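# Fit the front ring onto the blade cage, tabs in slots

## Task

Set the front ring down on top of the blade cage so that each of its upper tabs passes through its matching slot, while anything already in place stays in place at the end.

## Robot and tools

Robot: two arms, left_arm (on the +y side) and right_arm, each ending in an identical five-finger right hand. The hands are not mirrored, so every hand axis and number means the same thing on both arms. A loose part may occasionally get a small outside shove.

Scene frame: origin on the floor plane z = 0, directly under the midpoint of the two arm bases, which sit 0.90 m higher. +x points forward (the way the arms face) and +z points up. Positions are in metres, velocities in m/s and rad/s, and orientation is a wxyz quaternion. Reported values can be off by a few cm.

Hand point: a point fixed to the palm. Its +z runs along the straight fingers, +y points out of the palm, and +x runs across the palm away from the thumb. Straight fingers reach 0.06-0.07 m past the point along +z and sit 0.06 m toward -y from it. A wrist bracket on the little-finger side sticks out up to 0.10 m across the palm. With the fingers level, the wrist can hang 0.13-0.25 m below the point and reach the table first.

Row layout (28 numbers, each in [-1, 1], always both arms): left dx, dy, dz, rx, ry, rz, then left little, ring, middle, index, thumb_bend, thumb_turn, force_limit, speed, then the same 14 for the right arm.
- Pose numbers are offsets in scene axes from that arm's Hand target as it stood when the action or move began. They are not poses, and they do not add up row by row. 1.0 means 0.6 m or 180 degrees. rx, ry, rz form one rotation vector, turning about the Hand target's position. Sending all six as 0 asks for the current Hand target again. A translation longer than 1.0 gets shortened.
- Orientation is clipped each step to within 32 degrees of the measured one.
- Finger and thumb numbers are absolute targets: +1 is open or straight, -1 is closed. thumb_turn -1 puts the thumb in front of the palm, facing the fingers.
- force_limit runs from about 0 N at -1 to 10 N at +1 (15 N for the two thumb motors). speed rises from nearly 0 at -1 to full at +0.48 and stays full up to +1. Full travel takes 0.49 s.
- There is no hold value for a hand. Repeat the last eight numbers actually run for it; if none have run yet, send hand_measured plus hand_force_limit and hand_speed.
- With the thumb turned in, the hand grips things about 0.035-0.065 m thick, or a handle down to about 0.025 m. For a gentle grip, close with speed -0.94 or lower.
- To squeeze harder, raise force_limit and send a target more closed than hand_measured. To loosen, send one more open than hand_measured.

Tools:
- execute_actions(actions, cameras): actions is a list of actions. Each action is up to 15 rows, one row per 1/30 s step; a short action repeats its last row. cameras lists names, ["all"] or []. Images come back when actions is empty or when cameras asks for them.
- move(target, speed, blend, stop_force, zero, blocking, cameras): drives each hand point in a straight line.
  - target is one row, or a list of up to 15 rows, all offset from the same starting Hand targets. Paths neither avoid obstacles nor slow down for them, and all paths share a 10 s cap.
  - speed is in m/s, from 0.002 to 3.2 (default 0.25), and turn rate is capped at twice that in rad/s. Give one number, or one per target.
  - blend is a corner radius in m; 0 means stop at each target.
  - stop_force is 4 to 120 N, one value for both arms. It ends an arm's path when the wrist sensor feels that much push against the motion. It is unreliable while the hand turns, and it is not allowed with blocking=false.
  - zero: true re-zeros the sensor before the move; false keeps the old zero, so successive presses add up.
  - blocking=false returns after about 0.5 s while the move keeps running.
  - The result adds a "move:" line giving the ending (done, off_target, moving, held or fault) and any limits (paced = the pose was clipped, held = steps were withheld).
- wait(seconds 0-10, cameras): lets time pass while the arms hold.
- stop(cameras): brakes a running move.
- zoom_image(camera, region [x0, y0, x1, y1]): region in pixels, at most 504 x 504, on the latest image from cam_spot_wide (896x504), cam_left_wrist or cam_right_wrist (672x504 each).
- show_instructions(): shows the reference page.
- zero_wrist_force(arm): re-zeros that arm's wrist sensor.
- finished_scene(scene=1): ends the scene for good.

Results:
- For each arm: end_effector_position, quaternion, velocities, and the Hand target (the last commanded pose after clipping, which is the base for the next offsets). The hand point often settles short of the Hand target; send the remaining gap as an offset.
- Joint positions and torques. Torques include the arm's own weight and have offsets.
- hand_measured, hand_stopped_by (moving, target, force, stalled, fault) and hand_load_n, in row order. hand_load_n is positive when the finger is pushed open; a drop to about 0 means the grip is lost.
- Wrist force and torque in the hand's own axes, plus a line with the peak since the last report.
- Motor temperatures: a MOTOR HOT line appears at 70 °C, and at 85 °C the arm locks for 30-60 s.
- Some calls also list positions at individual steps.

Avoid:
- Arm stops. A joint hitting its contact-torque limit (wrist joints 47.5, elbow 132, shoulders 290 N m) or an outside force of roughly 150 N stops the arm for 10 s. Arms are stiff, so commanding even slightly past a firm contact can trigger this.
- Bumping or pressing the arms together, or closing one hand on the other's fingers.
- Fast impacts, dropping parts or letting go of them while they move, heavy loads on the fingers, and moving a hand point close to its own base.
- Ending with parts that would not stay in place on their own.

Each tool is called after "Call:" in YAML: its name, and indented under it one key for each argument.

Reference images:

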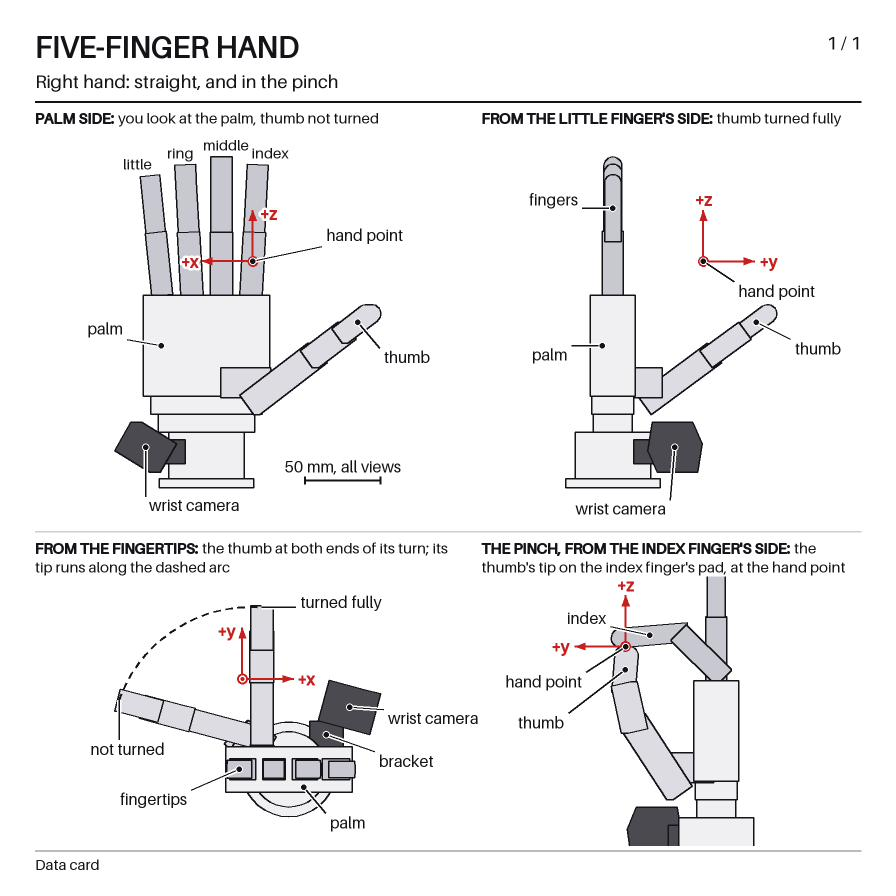

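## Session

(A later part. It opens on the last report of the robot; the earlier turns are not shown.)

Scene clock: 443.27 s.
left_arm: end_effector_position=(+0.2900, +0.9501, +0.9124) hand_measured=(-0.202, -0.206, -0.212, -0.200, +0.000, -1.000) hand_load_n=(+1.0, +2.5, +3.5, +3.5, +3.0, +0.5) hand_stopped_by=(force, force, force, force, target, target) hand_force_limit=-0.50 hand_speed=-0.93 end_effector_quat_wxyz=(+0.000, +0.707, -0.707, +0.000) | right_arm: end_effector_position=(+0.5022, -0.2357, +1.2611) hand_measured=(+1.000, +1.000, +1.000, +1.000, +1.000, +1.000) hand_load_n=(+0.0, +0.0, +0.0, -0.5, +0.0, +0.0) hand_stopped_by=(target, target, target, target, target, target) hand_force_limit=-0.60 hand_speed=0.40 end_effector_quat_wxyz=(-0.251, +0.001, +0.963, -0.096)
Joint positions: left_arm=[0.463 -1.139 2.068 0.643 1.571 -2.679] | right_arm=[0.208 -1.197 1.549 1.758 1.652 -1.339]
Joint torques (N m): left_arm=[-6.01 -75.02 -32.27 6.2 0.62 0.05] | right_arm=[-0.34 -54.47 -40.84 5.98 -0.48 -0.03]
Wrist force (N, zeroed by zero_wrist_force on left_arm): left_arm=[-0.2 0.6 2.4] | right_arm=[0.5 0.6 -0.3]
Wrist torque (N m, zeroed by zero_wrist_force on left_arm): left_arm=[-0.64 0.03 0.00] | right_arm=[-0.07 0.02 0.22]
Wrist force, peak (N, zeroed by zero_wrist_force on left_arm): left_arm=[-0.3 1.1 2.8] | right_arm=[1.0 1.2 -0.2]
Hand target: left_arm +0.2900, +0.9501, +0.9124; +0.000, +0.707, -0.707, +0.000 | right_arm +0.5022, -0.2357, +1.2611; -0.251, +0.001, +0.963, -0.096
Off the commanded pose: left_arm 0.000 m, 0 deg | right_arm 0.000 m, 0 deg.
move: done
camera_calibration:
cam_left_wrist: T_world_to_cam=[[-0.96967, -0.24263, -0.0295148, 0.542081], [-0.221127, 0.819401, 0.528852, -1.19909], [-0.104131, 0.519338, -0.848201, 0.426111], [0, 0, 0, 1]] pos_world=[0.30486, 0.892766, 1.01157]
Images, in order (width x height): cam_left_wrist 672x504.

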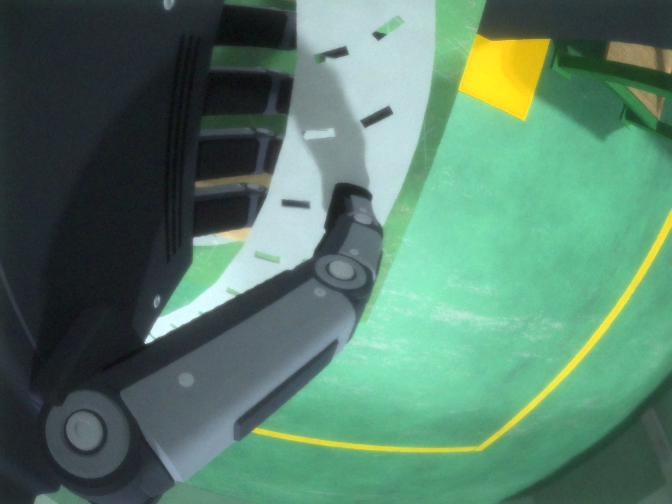

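Call:
move:
  target: [0.1, -0.3, 0.45, 0, 0, -0.05, -0.26, -0.28, -0.45, -0.4, 0, -1, -0.5, -0.93, 0.0, -0.2333, 0.2983, 0.1389, 0, 0, 1, 1, 1, 1, 1, 1, -0.6, 0.4]
  speed: 0.12
  cameras: ["all"]

Scene clock: 477.77 s.
left_arm: end_effector_position=(+0.3499, +0.7701, +1.1823) hand_measured=(-0.202, -0.206, -0.212, -0.200, +0.000, -1.000) hand_load_n=(+0.5, +2.5, +3.5, +4.0, +3.0, +0.5) hand_stopped_by=(force, force, force, force, target, target) hand_force_limit=-0.50 hand_speed=-0.93 end_effector_quat_wxyz=(-0.001, -0.650, +0.760, +0.000) | right_arm: end_effector_position=(+0.5022, -0.3756, +1.4400) hand_measured=(+1.000, +1.000, +1.000, +1.000, +1.000, +1.000) hand_load_n=(+0.0, +0.0, +0.0, +0.5, +0.0, +0.0) hand_stopped_by=(target, target, target, target, target, target) hand_force_limit=-0.60 hand_speed=0.40 end_effector_quat_wxyz=(-0.245, -0.054, +0.961, +0.114)
Joint positions: left_arm=[0.015 -1.554 1.995 1.131 1.571 -2.97] | right_arm=[-0.192 -1.372 1.504 1.978 1.473 -1.902]
Joint torques (N m): left_arm=[-7.03 -56.23 -47.14 6.58 -1.72 -1.69] | right_arm=[-11.89 -65.29 -44.12 7.11 -4.06 -3.87]
Wrist force (N, zeroed by zero_wrist_force on left_arm): left_arm=[-0.2 0.5 2.3] | right_arm=[1.2 2.2 -0.1]
Wrist torque (N m, zeroed by zero_wrist_force on left_arm): left_arm=[-0.67 0.04 0.23] | right_arm=[-0.11 -0.15 0.35]
Wrist force, peak (N, zeroed by zero_wrist_force on left_arm): left_arm=[-1.1 1.0 3.2] | right_arm=[1.5 2.3 -0.2]
Hand target: left_arm +0.3500, +0.7701, +1.1824; +0.000, -0.650, +0.760, +0.000 | right_arm +0.5022, -0.3757, +1.4400; -0.245, -0.054, +0.961, +0.114
Off the commanded pose: left_arm 0.000 m, 0 deg | right_arm 0.000 m, 0 deg.
move: done
camera_calibration:
cam_left_wrist: T_world_to_cam=[[-0.995684, -0.087994, -0.0295007, 0.454556], [-0.0902507, 0.843936, 0.528797, -1.24571], [-0.0216343, 0.529177, -0.848235, 0.718351], [0, 0, 0, 1]] pos_world=[0.355708, 0.711164, 1.28147]
cam_right_wrist: T_world_to_cam=[[-0.27046, 0.872506, 0.406922, -0.129969], [0.962731, 0.245041, 0.114472, -0.55564], [0.000165056, 0.422716, -0.906262, 1.58357], [0, 0, 0, 1]] pos_world=[0.49952, -0.419847, 1.55162]

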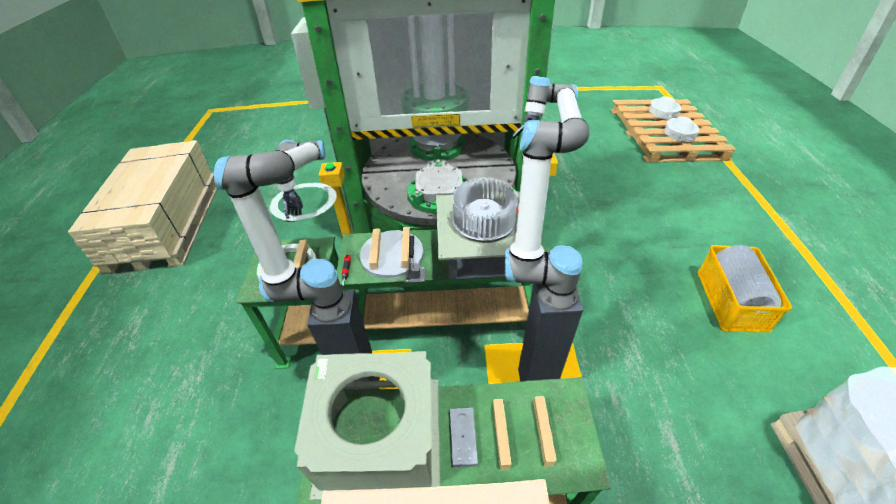

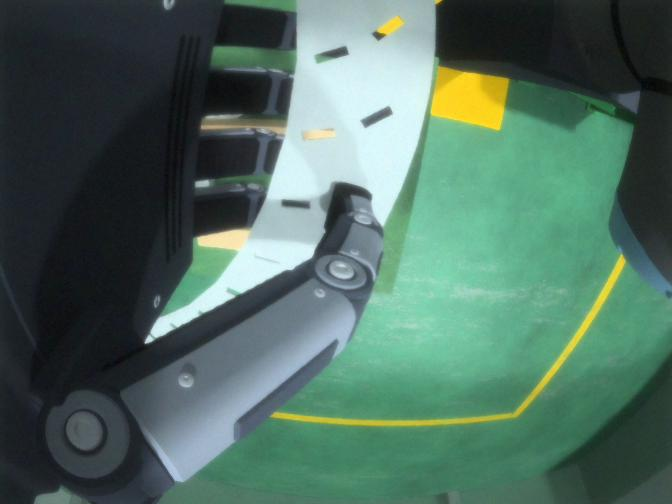

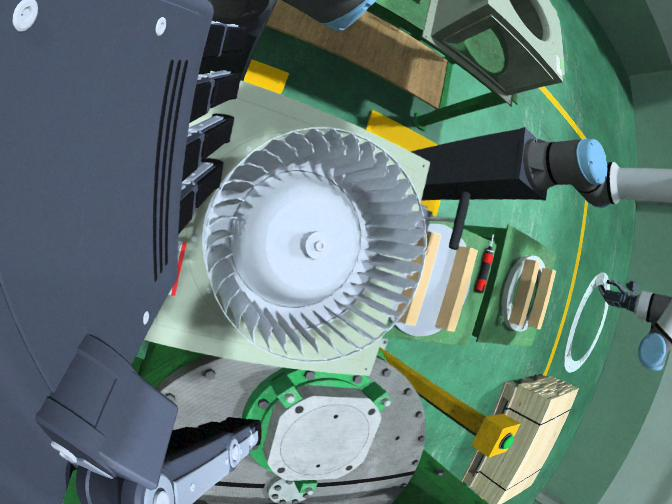

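Call:
move:
  target: [0.05, -0.7833, 0.196, 0, 0, -0.2252, -0.26, -0.28, -0.45, -0.4, 0, -1, -0.5, -0.93, 0, 0, 0, 0, 0, 0, 1, 1, 1, 1, 1, 1, -0.6, 0.4]
  speed: 0.15
  cameras: ["all"]

Scene clock: 494.03 s.
left_arm: end_effector_position=(+0.3800, +0.3002, +1.2999) hand_measured=(-0.202, -0.206, -0.212, -0.200, +0.000, -1.000) hand_load_n=(+0.5, +2.5, +3.5, +4.0, +2.5, +0.5) hand_stopped_by=(force, force, force, force, target, target) hand_force_limit=-0.50 hand_speed=-0.93 end_effector_quat_wxyz=(+0.000, -0.346, +0.938, +0.000) | right_arm: end_effector_position=(+0.5022, -0.3757, +1.4400) hand_measured=(+1.000, +1.000, +1.000, +1.000, +1.000, +1.000) hand_load_n=(+0.0, +0.0, +0.0, +0.0, +0.0, +0.0) hand_stopped_by=(target, target, target, target, target, target) hand_force_limit=-0.60 hand_speed=0.40 end_effector_quat_wxyz=(-0.245, -0.054, +0.961, +0.114)
Joint positions: left_arm=[-1.024 -1.509 1.73 1.351 1.571 -3.302] | right_arm=[-0.192 -1.372 1.504 1.978 1.473 -1.902]
Joint torques (N m): left_arm=[-10.22 -35.75 -52.36 6.39 -2.13 2.15] | right_arm=[-11.64 -64.21 -44.08 6.9 -4.12 -3.78]
Wrist force (N, zeroed by zero_wrist_force on left_arm): left_arm=[0.1 1.1 2.3] | right_arm=[1.3 2.2 -0.2]
Wrist torque (N m, zeroed by zero_wrist_force on left_arm): left_arm=[-0.58 -0.01 0.04] | right_arm=[-0.09 -0.16 0.36]
Wrist force, peak (N, zeroed by zero_wrist_force on left_arm): left_arm=[0.0 1.0 3.0] | right_arm=[1.3 2.7 -0.4]
Hand target: left_arm +0.3800, +0.3001, +1.3000; +0.000, -0.346, +0.938, +0.000 | right_arm +0.5022, -0.3757, +1.4400; -0.245, -0.054, +0.961, +0.114
Off the commanded pose: left_arm 0.000 m, 0 deg | right_arm 0.000 m, 0 deg.
move: done
camera_calibration:
cam_left_wrist: T_world_to_cam=[[-0.814005, 0.580108, -0.029524, 0.176956], [0.479758, 0.70011, 0.528847, -1.08212], [0.327458, 0.416319, -0.848204, 0.968598], [0, 0, 0, 1]] pos_world=[0.346024, 0.251704, 1.39907]
cam_right_wrist: T_world_to_cam=[[-0.27046, 0.872469, 0.407001, -0.130149], [0.962731, 0.24503, 0.114494, -0.555691], [0.000165204, 0.422799, -0.906223, 1.58363], [0, 0, 0, 1]] pos_world=[0.49952, -0.419847, 1.55172]

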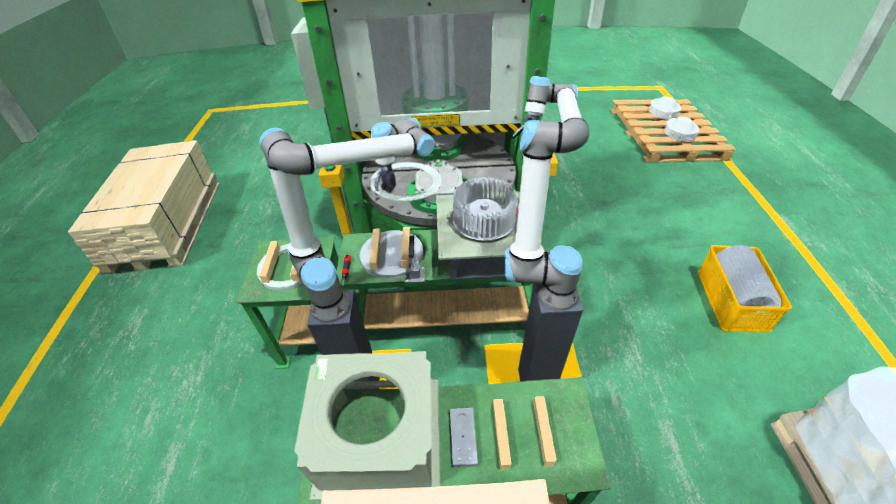

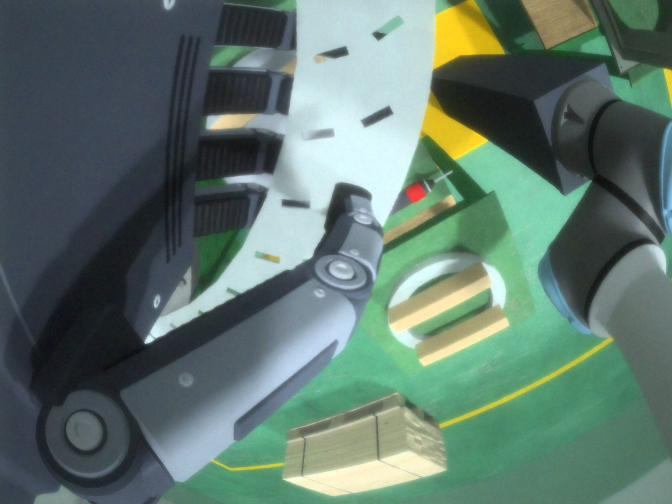

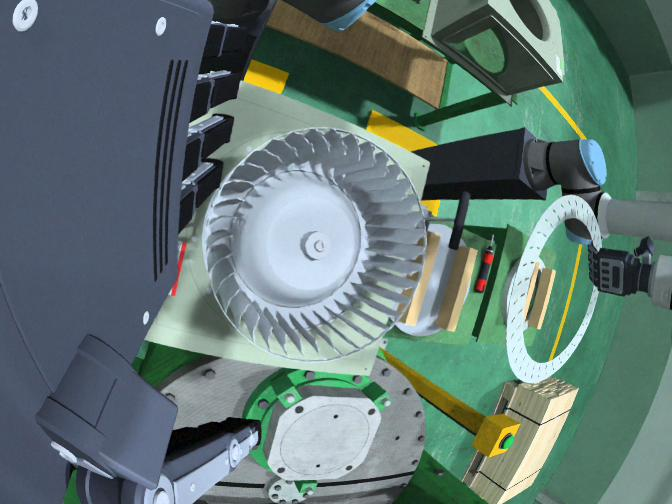

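Call:
move:
  target: [0.205, -0.6133, -0.0833, 0, 0, -0.225, -0.26, -0.28, -0.45, -0.4, 0, -1, -0.5, -0.93, 0, 0, 0, 0, 0, 0, 1, 1, 1, 1, 1, 1, -0.6, 0.4]
  speed: 0.12
  cameras: ["all"]

Call:
zoom_image:
  camera: "cam_right_wrist"
  region: [180, 100, 480, 400]

Scene clock: 509.67 s.
left_arm: end_effector_position=(+0.5030, -0.0678, +1.2500) hand_measured=(-0.202, -0.206, -0.212, -0.200, +0.000, -1.000) hand_load_n=(+1.0, +2.5, +3.5, +4.0, +3.0, +0.5) hand_stopped_by=(force, force, force, force, target, target) hand_force_limit=-0.50 hand_speed=-0.93 end_effector_quat_wxyz=(+0.000, +0.000, +1.000, +0.000) | right_arm: end_effector_position=(+0.5022, -0.3757, +1.4400) hand_measured=(+1.000, +1.000, +1.000, +1.000, +1.000, +1.000) hand_load_n=(+0.0, +0.0, +0.0, +0.0, +0.0, +0.0) hand_stopped_by=(target, target, target, target, target, target) hand_force_limit=-0.60 hand_speed=0.40 end_effector_quat_wxyz=(-0.245, -0.054, +0.961, +0.114)
Joint positions: left_arm=[-1.175 -0.944 1.049 1.467 1.571 -2.746] | right_arm=[-0.192 -1.372 1.504 1.978 1.473 -1.902]
Joint torques (N m): left_arm=[-9.11 -84.61 -54 6.84 2.31 1.83] | right_arm=[-11.86 -64.89 -43.43 6.73 -4.07 -3.86]
Wrist force (N, zeroed by zero_wrist_force on left_arm): left_arm=[-0.1 0.5 2.1] | right_arm=[1.3 2.3 0.2]
Wrist torque (N m, zeroed by zero_wrist_force on left_arm): left_arm=[-0.64 0.04 0.01] | right_arm=[-0.10 -0.17 0.36]
Wrist force, peak (N, zeroed by zero_wrist_force on left_arm): left_arm=[-0.8 1.9 2.4] | right_arm=[1.7 2.4 0.4]
Hand target: left_arm +0.5030, -0.0679, +1.2500; +0.000, +0.000, +1.000, +0.000 | right_arm +0.5022, -0.3757, +1.4400; -0.245, -0.054, +0.961, +0.114
Off the commanded pose: left_arm 0.000 m, 0 deg | right_arm 0.000 m, 0 deg.
move: done
camera_calibration:
cam_left_wrist: T_world_to_cam=[[-0.242128, 0.969794, -0.0295639, 0.227957], [0.819493, 0.220725, 0.528878, -1.06052], [0.519428, 0.103829, -0.848183, 0.921434], [0, 0, 0, 1]] pos_world=[0.445665, -0.0826591, 1.34917]
cam_right_wrist: T_world_to_cam=[[-0.27046, 0.872469, 0.407001, -0.130149], [0.962731, 0.24503, 0.114494, -0.555691], [0.000165204, 0.422799, -0.906223, 1.58363], [0, 0, 0, 1]] pos_world=[0.49952, -0.419847, 1.55172]

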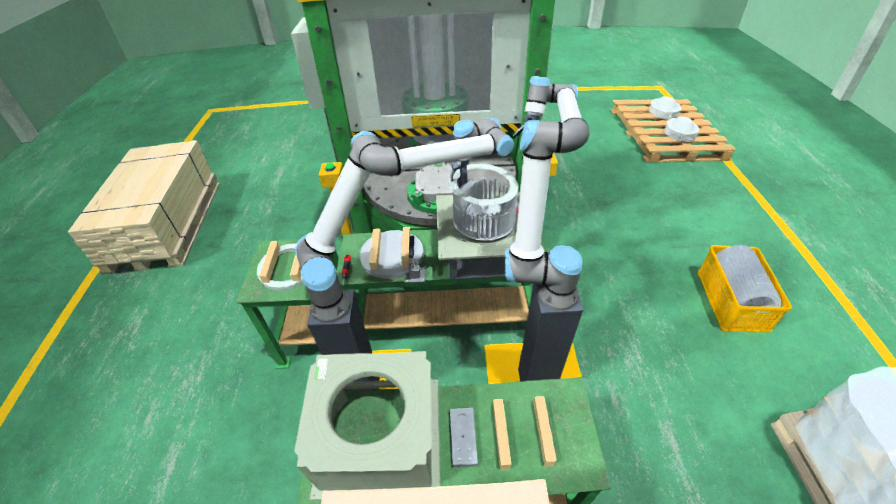

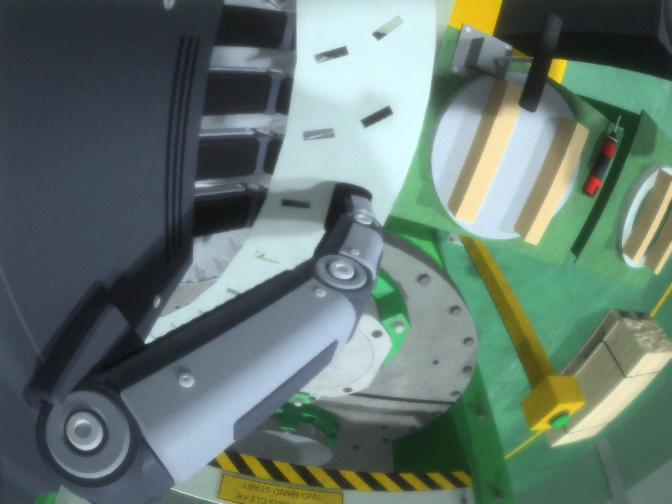

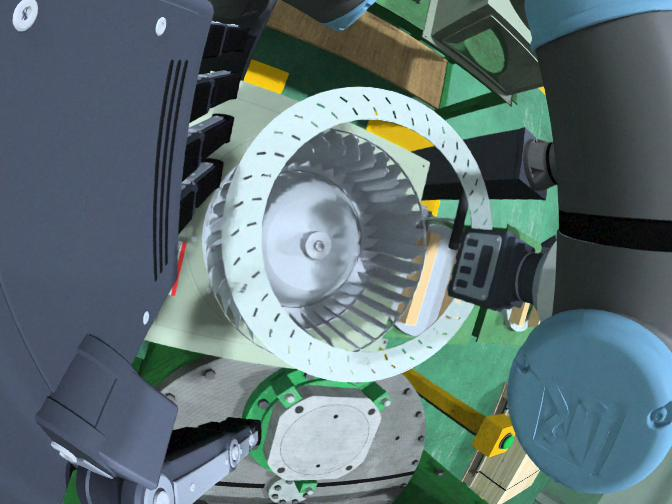

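Scaled by 1.680 from the camera's 672x504 image, which has a finer 960x720 frame.

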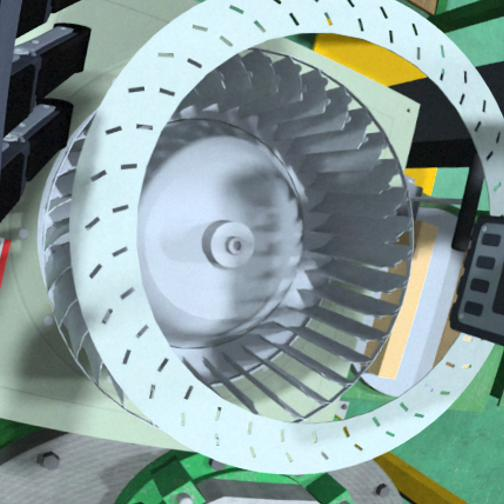

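Call:
move:
  target: [0.0433, -0.0167, -0.1, 0, 0, 0, -0.26, -0.28, -0.45, -0.4, 0, -1, -0.5, -0.93, 0, 0.05, -0.13, 0, 0, 0, 1, 1, 1, 1, 1, 1, -0.6, 0.4]
  speed: 0.08
  cameras: ["cam_right_wrist", "cam_left_wrist"]

Call:
zoom_image:
  camera: "cam_right_wrist"
  region: [170, 80, 370, 280]

Call:
zoom_image:
  camera: "cam_right_wrist"
  region: [170, 250, 370, 450]

Call:
zoom_image:
  camera: "cam_right_wrist"
  region: [340, 80, 540, 280]

Call:
zoom_image:
  camera: "cam_right_wrist"
  region: [340, 250, 540, 450]

Scene clock: 541.50 s.
left_arm: end_effector_position=(+0.5289, -0.0778, +1.1900) hand_measured=(-0.202, -0.206, -0.212, -0.200, +0.000, -1.000) hand_load_n=(+0.5, +2.5, +3.5, +4.0, +2.5, +0.5) hand_stopped_by=(force, force, force, force, target, target) hand_force_limit=-0.50 hand_speed=-0.93 end_effector_quat_wxyz=(+0.000, +0.000, +1.000, +0.001) | right_arm: end_effector_position=(+0.5022, -0.3457, +1.3621) hand_measured=(+1.000, +1.000, +1.000, +1.000, +1.000, +1.000) hand_load_n=(+0.0, +0.0, +0.0, +0.0, +0.0, +0.0) hand_stopped_by=(target, target, target, target, target, target) hand_force_limit=-0.60 hand_speed=0.40 end_effector_quat_wxyz=(-0.245, -0.054, +0.961, +0.114)
Joint positions: left_arm=[-1.151 -0.884 1.056 1.4 1.571 -2.721] | right_arm=[-0.142 -1.34 1.604 1.842 1.447 -1.858]
Joint torques (N m): left_arm=[7.02 -89.24 -51.92 1.53 -0.47 2.15] | right_arm=[11.72 -36.08 -26.06 2.86 -4.08 3.23]
Wrist force (N, zeroed by zero_wrist_force on left_arm): left_arm=[0.1 0.5 2.2] | right_arm=[1.1 1.8 -0.2]
Wrist torque (N m, zeroed by zero_wrist_force on left_arm): left_arm=[-0.65 0.00 0.02] | right_arm=[-0.14 -0.08 0.16]
Wrist force, peak (N, zeroed by zero_wrist_force on left_arm): left_arm=[-0.3 0.8 2.6] | right_arm=[1.7 2.4 -0.1]
Hand target: left_arm +0.5289, -0.0779, +1.1900; +0.000, +0.000, +1.000, +0.000 | right_arm +0.5022, -0.3457, +1.3620; -0.245, -0.054, +0.961, +0.114
Off the commanded pose: left_arm 0.000 m, 0 deg | right_arm 0.000 m, 0 deg.
move: done
camera_calibration:
cam_left_wrist: T_world_to_cam=[[-0.242094, 0.969807, -0.0293986, 0.241924], [0.819552, 0.220617, 0.528831, -1.04778], [0.51935, 0.103933, -0.848218, 0.85822], [0, 0, 0, 1]] pos_world=[0.471565, -0.0926591, 1.28917]
cam_right_wrist: T_world_to_cam=[[-0.27046, 0.872469, 0.407001, -0.124577], [0.962731, 0.24503, 0.114494, -0.554111], [0.000165204, 0.422799, -0.906223, 1.50026], [0, 0, 0, 1]] pos_world=[0.49952, -0.389847, 1.47372]
Images, in order (width x height): cam_left_wrist 672x504, cam_right_wrist 672x504.

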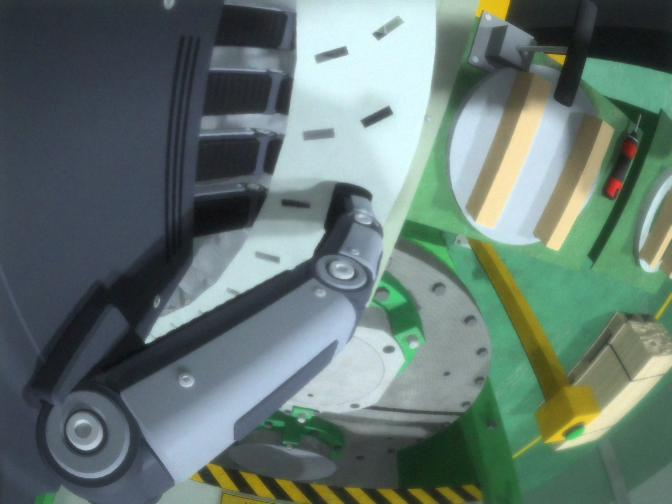

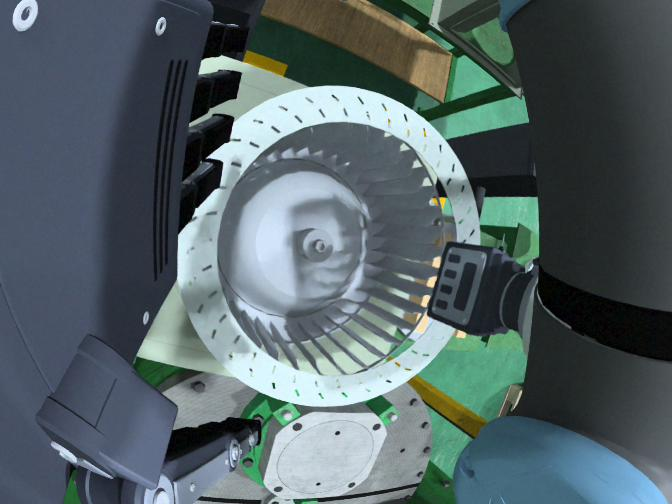

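Scaled by 2.520 from the camera's 672x504 image, which has a finer 960x720 frame.

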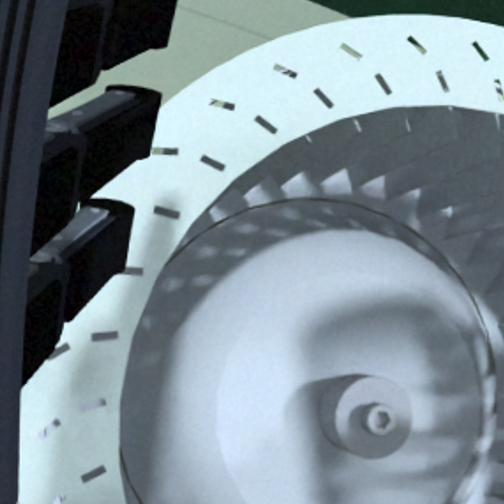

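Scaled by 2.520 from the camera's 672x504 image, which has a finer 960x720 frame.

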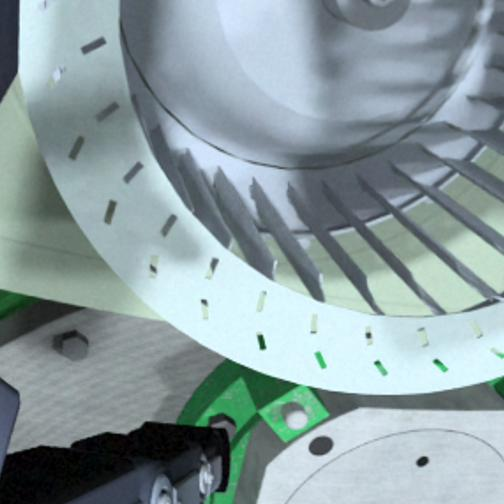

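Scaled by 2.520 from the camera's 672x504 image, which has a finer 960x720 frame.

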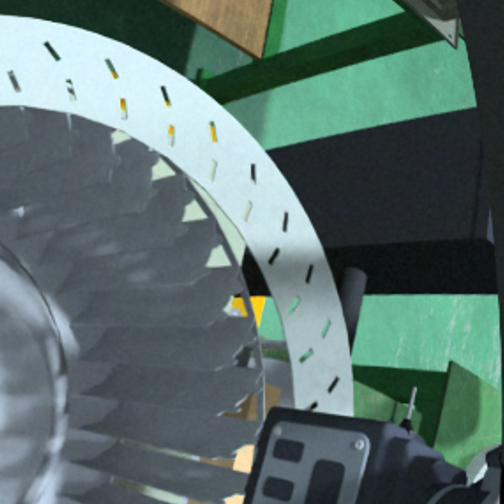

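Scaled by 2.520 from the camera's 672x504 image, which has a finer 960x720 frame.

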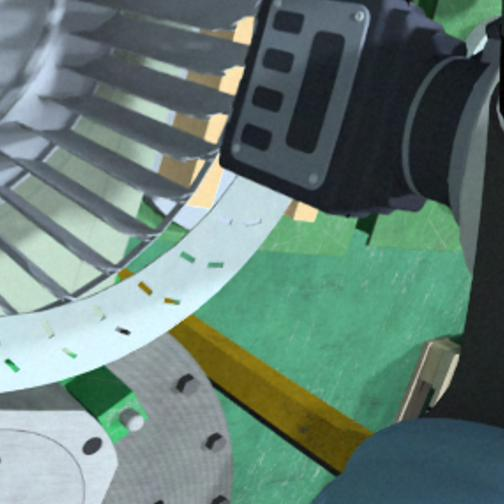

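Call:
move:
  target:
    - [0, 0, 0, 0, 0, 0, -0.26, -0.28, -0.45, -0.4, 0, -1, -0.5, -0.93, 0.0, -0.44, -0.05, 0.12, 0, 0, 1, 1, 1, 1, 1, 1, -0.6, 0.4]
    - [0, 0, 0, 0, 0, 0, -0.26, -0.28, -0.45, -0.4, 0, -1, -0.5, -0.93, 0.0017, -0.4733, -0.3283, 0.3611, 0, 0, 1, 1, 1, 1, 1, 1, -0.6, 0.4]
  speed: 0.25
  blend: [0.03, 0]
  cameras: ["all"]

Scene clock: 569.87 s.
left_arm: end_effector_position=(+0.5289, -0.0779, +1.1900) hand_measured=(-0.202, -0.206, -0.212, -0.200, +0.000, -1.000) hand_load_n=(+1.0, +2.5, +3.5, +4.0, +3.0, +0.5) hand_stopped_by=(force, force, force, force, target, target) hand_force_limit=-0.50 hand_speed=-0.93 end_effector_quat_wxyz=(+0.000, +0.000, +1.000, +0.000) | right_arm: end_effector_position=(+0.5032, -0.6297, +1.1651) hand_measured=(+1.000, +1.000, +1.000, +1.000, +1.000, +1.000) hand_load_n=(+0.0, +0.0, +0.0, +0.0, +0.0, +0.0) hand_stopped_by=(target, target, target, target, target, target) hand_force_limit=-0.60 hand_speed=0.40 end_effector_quat_wxyz=(-0.178, -0.177, +0.749, +0.613)
Joint positions: left_arm=[-1.151 -0.884 1.056 1.4 1.571 -2.721] | right_arm=[-0.756 -0.836 1.886 1.897 1.276 -3.034]
Joint torques (N m): left_arm=[8.67 -87.92 -51.78 1.47 -1.15 1.98] | right_arm=[4.22 -54.62 -9.42 5.14 -3.92 -3.71]
Wrist force (N, zeroed by zero_wrist_force on left_arm): left_arm=[0.0 0.8 1.8] | right_arm=[-1.1 3.8 2.2]
Wrist torque (N m, zeroed by zero_wrist_force on left_arm): left_arm=[-0.60 0.03 0.03] | right_arm=[-0.40 -0.22 0.23]
Wrist force, peak (N, zeroed by zero_wrist_force on left_arm): left_arm=[-0.2 0.6 2.7] | right_arm=[-0.9 3.8 2.2]
Hand target: left_arm +0.5289, -0.0779, +1.1900; +0.000, +0.000, +1.000, +0.000 | right_arm +0.5032, -0.6297, +1.1651; -0.178, -0.177, +0.749, +0.613
Off the commanded pose: left_arm 0.000 m, 0 deg | right_arm 0.000 m, 0 deg.
move: done
camera_calibration:
cam_left_wrist: T_world_to_cam=[[-0.242041, 0.969818, -0.029479, 0.242125], [0.819565, 0.220616, 0.528812, -1.04782], [0.519355, 0.103834, -0.848227, 0.858178], [0, 0, 0, 1]] pos_world=[0.471665, -0.0927589, 1.28917]
cam_right_wrist: T_world_to_cam=[[-0.27049, 0.0000795015, 0.962723, -0.993108], [0.962723, -0.00025234, 0.27049, -0.799132], [0.000264438, 1, -0.0000082825, 0.749408], [0, 0, 0, 1]] pos_world=[0.500519, -0.74953, 1.17225]

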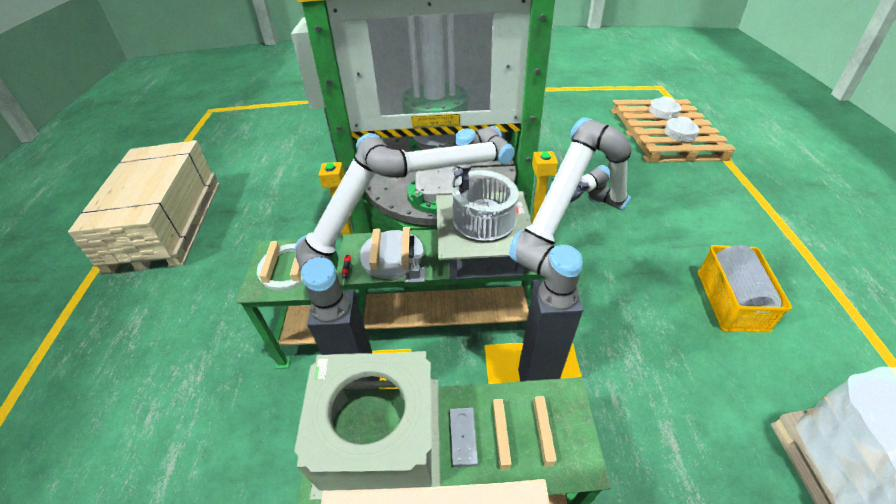

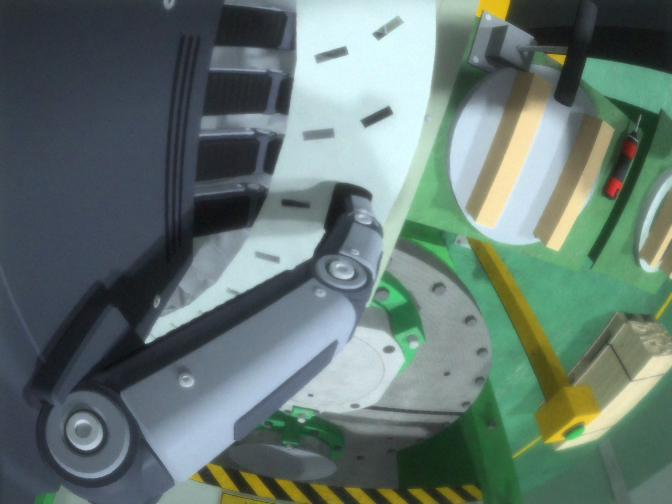

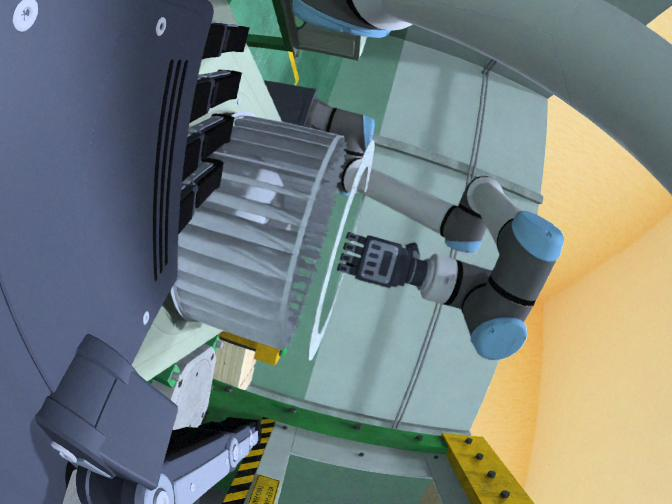

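Call:
zoom_image:
  camera: "cam_right_wrist"
  region: [210, 100, 470, 380]

Call:
zoom_image:
  camera: "cam_right_wrist"
  region: [270, 120, 400, 250]

Call:
zoom_image:
  camera: "cam_right_wrist"
  region: [250, 240, 380, 370]

Scaled by 1.800 from the camera's 672x504 image, which has a finer 960x720 frame.

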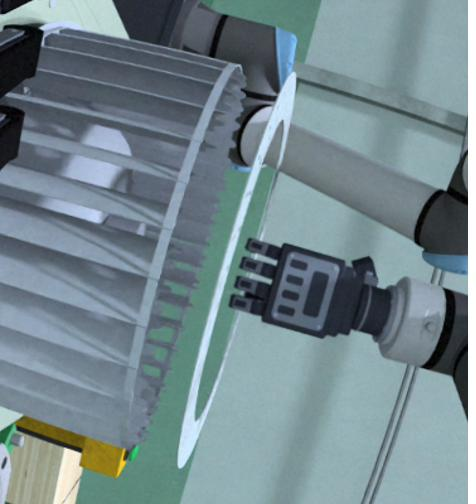

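Scaled by 3.877 from the camera's 672x504 image, which has a finer 960x720 frame.

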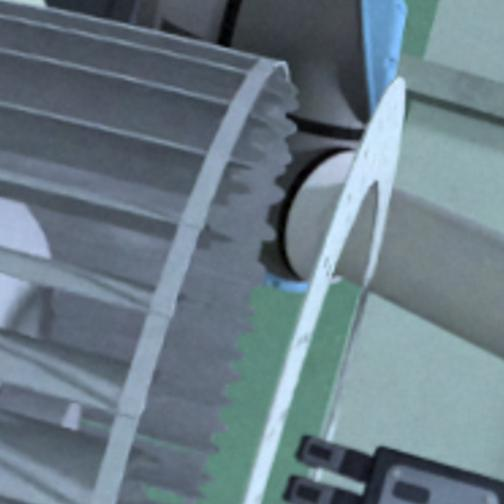

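Scaled by 3.877 from the camera's 672x504 image, which has a finer 960x720 frame.

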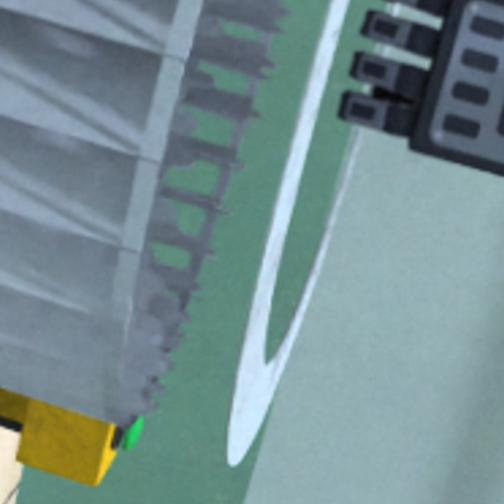

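Call:
move:
  target: [-0.1882, -0.0442, 0.05, -0.0166, 0.0199, 0.2499, -0.26, -0.28, -0.45, -0.4, 0, -1, -0.5, -0.93, 0, 0, 0, 0, 0, 0, 1, 1, 1, 1, 1, 1, -0.6, 0.4]
  speed: 0.1
  cameras: ["all"]

Call:
zoom_image:
  camera: "cam_right_wrist"
  region: [210, 100, 470, 380]

Scene clock: 584.93 s.
left_arm: end_effector_position=(+0.4160, -0.1044, +1.2200) hand_measured=(-0.202, -0.206, -0.212, -0.200, +0.000, -1.000) hand_load_n=(+1.0, +2.5, +3.5, +3.5, +3.0, +0.5) hand_stopped_by=(force, force, force, force, target, target) hand_force_limit=-0.50 hand_speed=-0.93 end_effector_quat_wxyz=(-0.031, -0.382, +0.923, -0.025) | right_arm: end_effector_position=(+0.5032, -0.6297, +1.1651) hand_measured=(+1.000, +1.000, +1.000, +1.000, +1.000, +1.000) hand_load_n=(+0.0, +0.0, +0.0, +0.0, +0.0, +0.0) hand_stopped_by=(target, target, target, target, target, target) hand_force_limit=-0.60 hand_speed=0.40 end_effector_quat_wxyz=(-0.178, -0.177, +0.749, +0.613)
Joint positions: left_arm=[-1.214 -0.932 1.066 1.384 1.631 -3.571] | right_arm=[-0.756 -0.836 1.886 1.897 1.276 -3.034]
Joint torques (N m): left_arm=[-11.67 -113.05 -34.41 0.73 2.19 -1.85] | right_arm=[7.56 -54.25 -9.53 5.26 -4.03 -3.69]
Wrist force (N, zeroed by zero_wrist_force on left_arm): left_arm=[-0.6 0.5 2.1] | right_arm=[-0.9 3.6 2.1]
Wrist torque (N m, zeroed by zero_wrist_force on left_arm): left_arm=[-0.66 0.06 0.21] | right_arm=[-0.41 -0.24 0.22]
Wrist force, peak (N, zeroed by zero_wrist_force on left_arm): left_arm=[-0.1 0.8 2.8] | right_arm=[-0.9 3.9 2.6]
Hand target: left_arm +0.4160, -0.1044, +1.2200; -0.031, -0.382, +0.923, -0.025 | right_arm +0.5032, -0.6297, +1.1651; -0.178, -0.177, +0.749, +0.613
Off the commanded pose: left_arm 0.000 m, 0 deg | right_arm 0.000 m, 0 deg.
move: done
camera_calibration:
cam_left_wrist: T_world_to_cam=[[-0.858083, 0.512382, -0.0340344, 0.455462], [0.441698, 0.770264, 0.459995, -0.666697], [0.261909, 0.379681, -0.887269, 1.1285], [0, 0, 0, 1]] pos_world=[0.389739, -0.148309, 1.32346]
cam_right_wrist: T_world_to_cam=[[-0.270396, -0.000139266, 0.962749, -0.993349], [0.962749, -0.000211765, 0.270396, -0.799006], [0.00016622, 1, 0.000191339, 0.749223], [0, 0, 0, 1]] pos_world=[0.50052, -0.74953, 1.17225]

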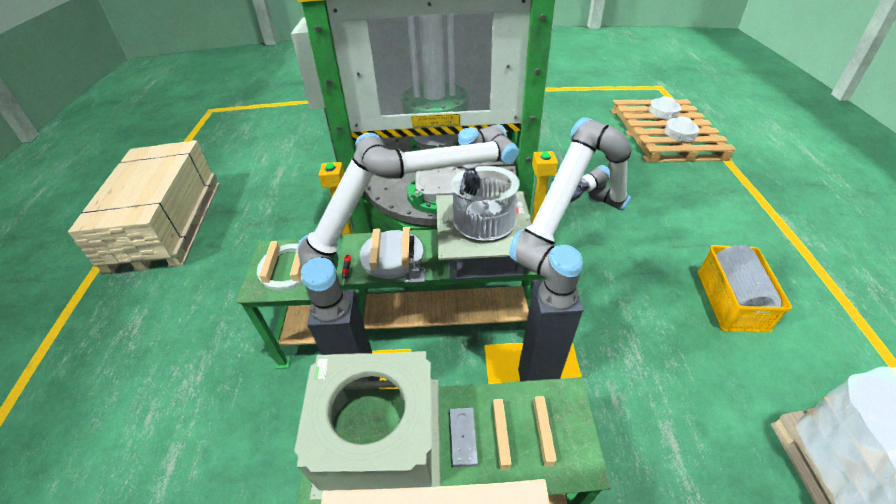

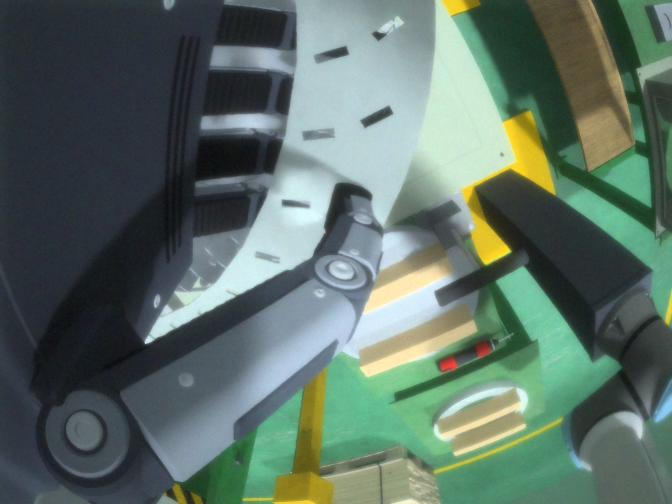

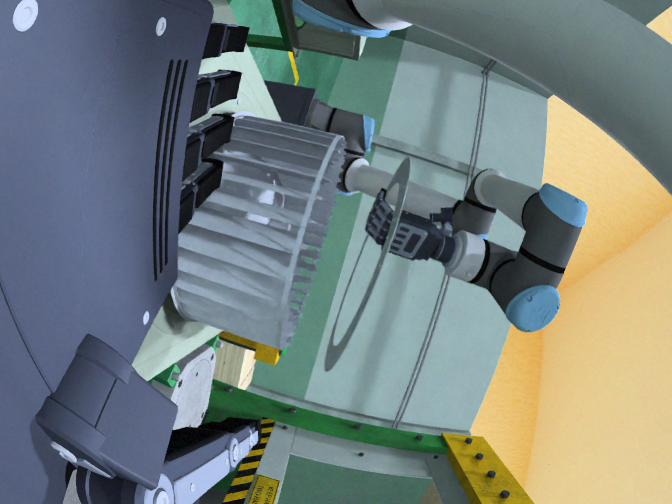

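Scaled by 1.800 from the camera's 672x504 image, which has a finer 960x720 frame.

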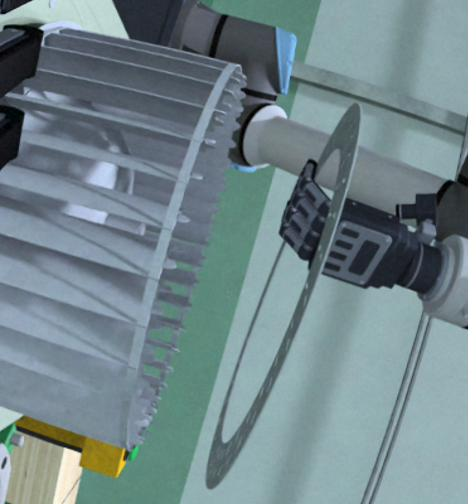

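Call:
move:
  target:
    - [-0.0167, 0.01, -0.0833, 0, 0, 0, -0.26, -0.28, -0.45, -0.4, 0, -1, -0.5, -0.93, -0.0017, 0.03, 0.2783, -0.2411, 0, 0, 1, 1, 1, 1, 1, 1, -0.6, 0.4]
    - [-0.0167, 0.01, -0.0833, 0, 0, 0, -0.26, -0.28, -0.45, -0.4, 0, -1, -0.5, -0.93, -0.0017, 0.4733, 0.3283, -0.3611, 0, 0, 1, 1, 1, 1, 1, 1, -0.6, 0.4]
  speed: 0.2
  blend: [0.03, 0]
  cameras: ["all"]

Call:
zoom_image:
  camera: "cam_right_wrist"
  region: [170, 80, 370, 280]

Call:
zoom_image:
  camera: "cam_right_wrist"
  region: [170, 250, 370, 450]

Call:
zoom_image:
  camera: "cam_right_wrist"
  region: [340, 80, 540, 280]

Call:
zoom_image:
  camera: "cam_right_wrist"
  region: [340, 250, 540, 450]

Scene clock: 619.73 s.
left_arm: end_effector_position=(+0.4060, -0.0984, +1.1700) hand_measured=(-0.202, -0.206, -0.212, -0.200, +0.000, -1.000) hand_load_n=(+0.5, +2.5, +3.5, +3.5, +3.0, +0.5) hand_stopped_by=(force, force, force, force, target, target) hand_force_limit=-0.50 hand_speed=-0.93 end_effector_quat_wxyz=(-0.031, -0.382, +0.923, -0.025) | right_arm: end_effector_position=(+0.5022, -0.3457, +1.3620) hand_measured=(+1.000, +1.000, +1.000, +1.000, +1.000, +1.000) hand_load_n=(+0.0, +0.0, +0.0, +0.0, +0.0, +0.0) hand_stopped_by=(target, target, target, target, target, target) hand_force_limit=-0.60 hand_speed=0.40 end_effector_quat_wxyz=(-0.245, -0.054, +0.961, +0.115)
Joint positions: left_arm=[-1.223 -0.935 1.16 1.293 1.63 -3.581] | right_arm=[-0.142 -1.34 1.604 1.842 1.447 -1.858]
Joint torques (N m): left_arm=[-8.8 -91.94 -32.96 1.11 -2.52 -1.96] | right_arm=[12.88 -36.36 -43.14 6.76 3.33 3.32]
Wrist force (N, zeroed by zero_wrist_force on left_arm): left_arm=[-0.5 1.0 2.3] | right_arm=[0.9 1.7 -0.2]
Wrist torque (N m, zeroed by zero_wrist_force on left_arm): left_arm=[-0.60 0.04 0.23] | right_arm=[-0.16 -0.07 0.15]
Wrist force, peak (N, zeroed by zero_wrist_force on left_arm): left_arm=[-0.3 0.7 2.8] | right_arm=[-1.1 3.9 2.5]
Hand target: left_arm +0.4060, -0.0984, +1.1700; -0.031, -0.382, +0.923, -0.025 | right_arm +0.5022, -0.3457, +1.3620; -0.245, -0.054, +0.961, +0.114
Off the commanded pose: left_arm 0.000 m, 0 deg | right_arm 0.000 m, 0 deg.
move: done
camera_calibration:
cam_left_wrist: T_world_to_cam=[[-0.858143, 0.512283, -0.033998, 0.442072], [0.441636, 0.770325, 0.459953, -0.643862], [0.261816, 0.379691, -0.887292, 1.08463], [0, 0, 0, 1]] pos_world=[0.379739, -0.142309, 1.27356]
cam_right_wrist: T_world_to_cam=[[-0.270375, 0.872474, 0.407046, -0.124555], [0.962755, 0.244948, 0.11447, -0.554083], [0.000166529, 0.422835, -0.906206, 1.5002], [0, 0, 0, 1]] pos_world=[0.49952, -0.389947, 1.47362]

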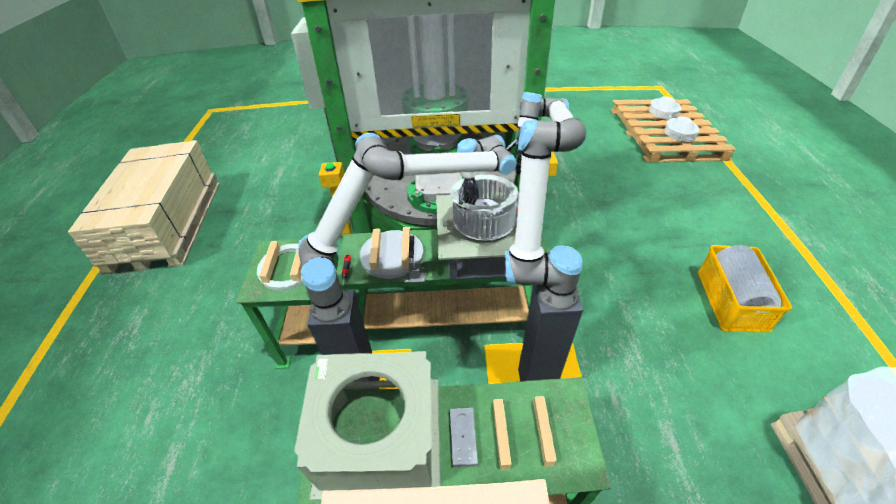

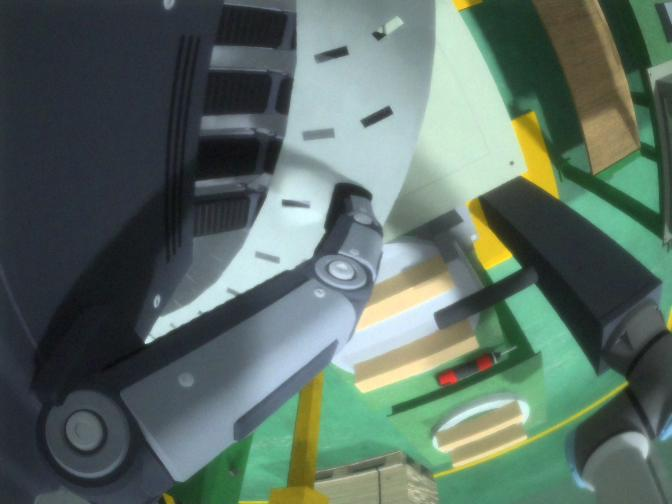

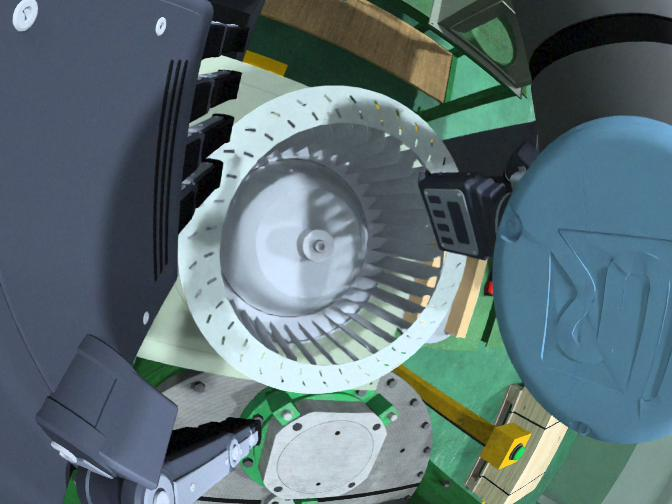

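Scaled by 2.520 from the camera's 672x504 image, which has a finer 960x720 frame.

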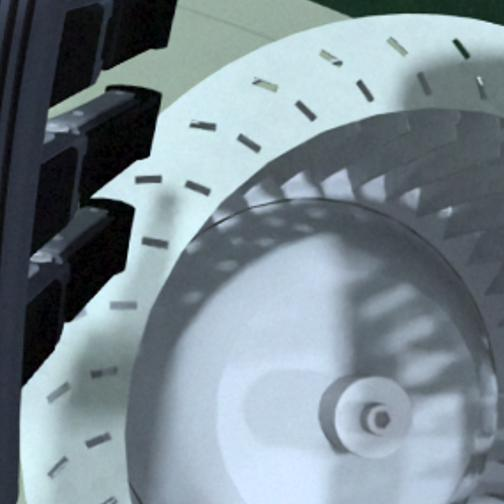

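Scaled by 2.520 from the camera's 672x504 image, which has a finer 960x720 frame.

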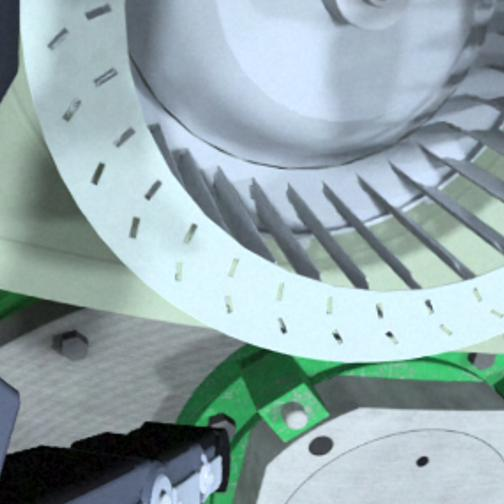

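Scaled by 2.520 from the camera's 672x504 image, which has a finer 960x720 frame.

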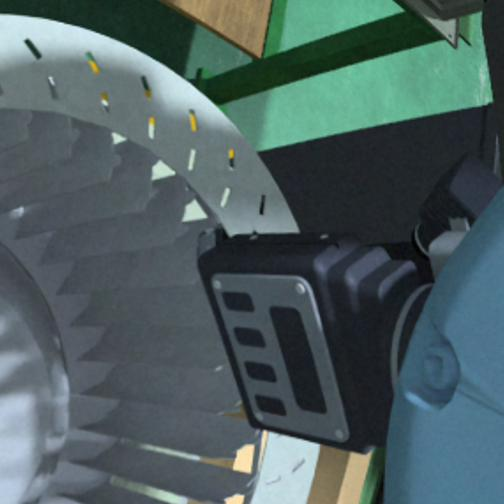

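Scaled by 2.520 from the camera's 672x504 image, which has a finer 960x720 frame.

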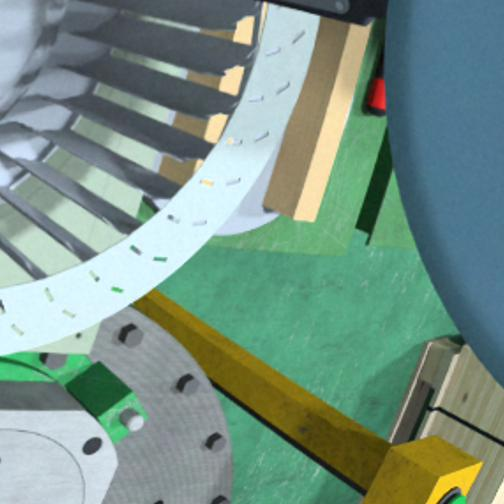

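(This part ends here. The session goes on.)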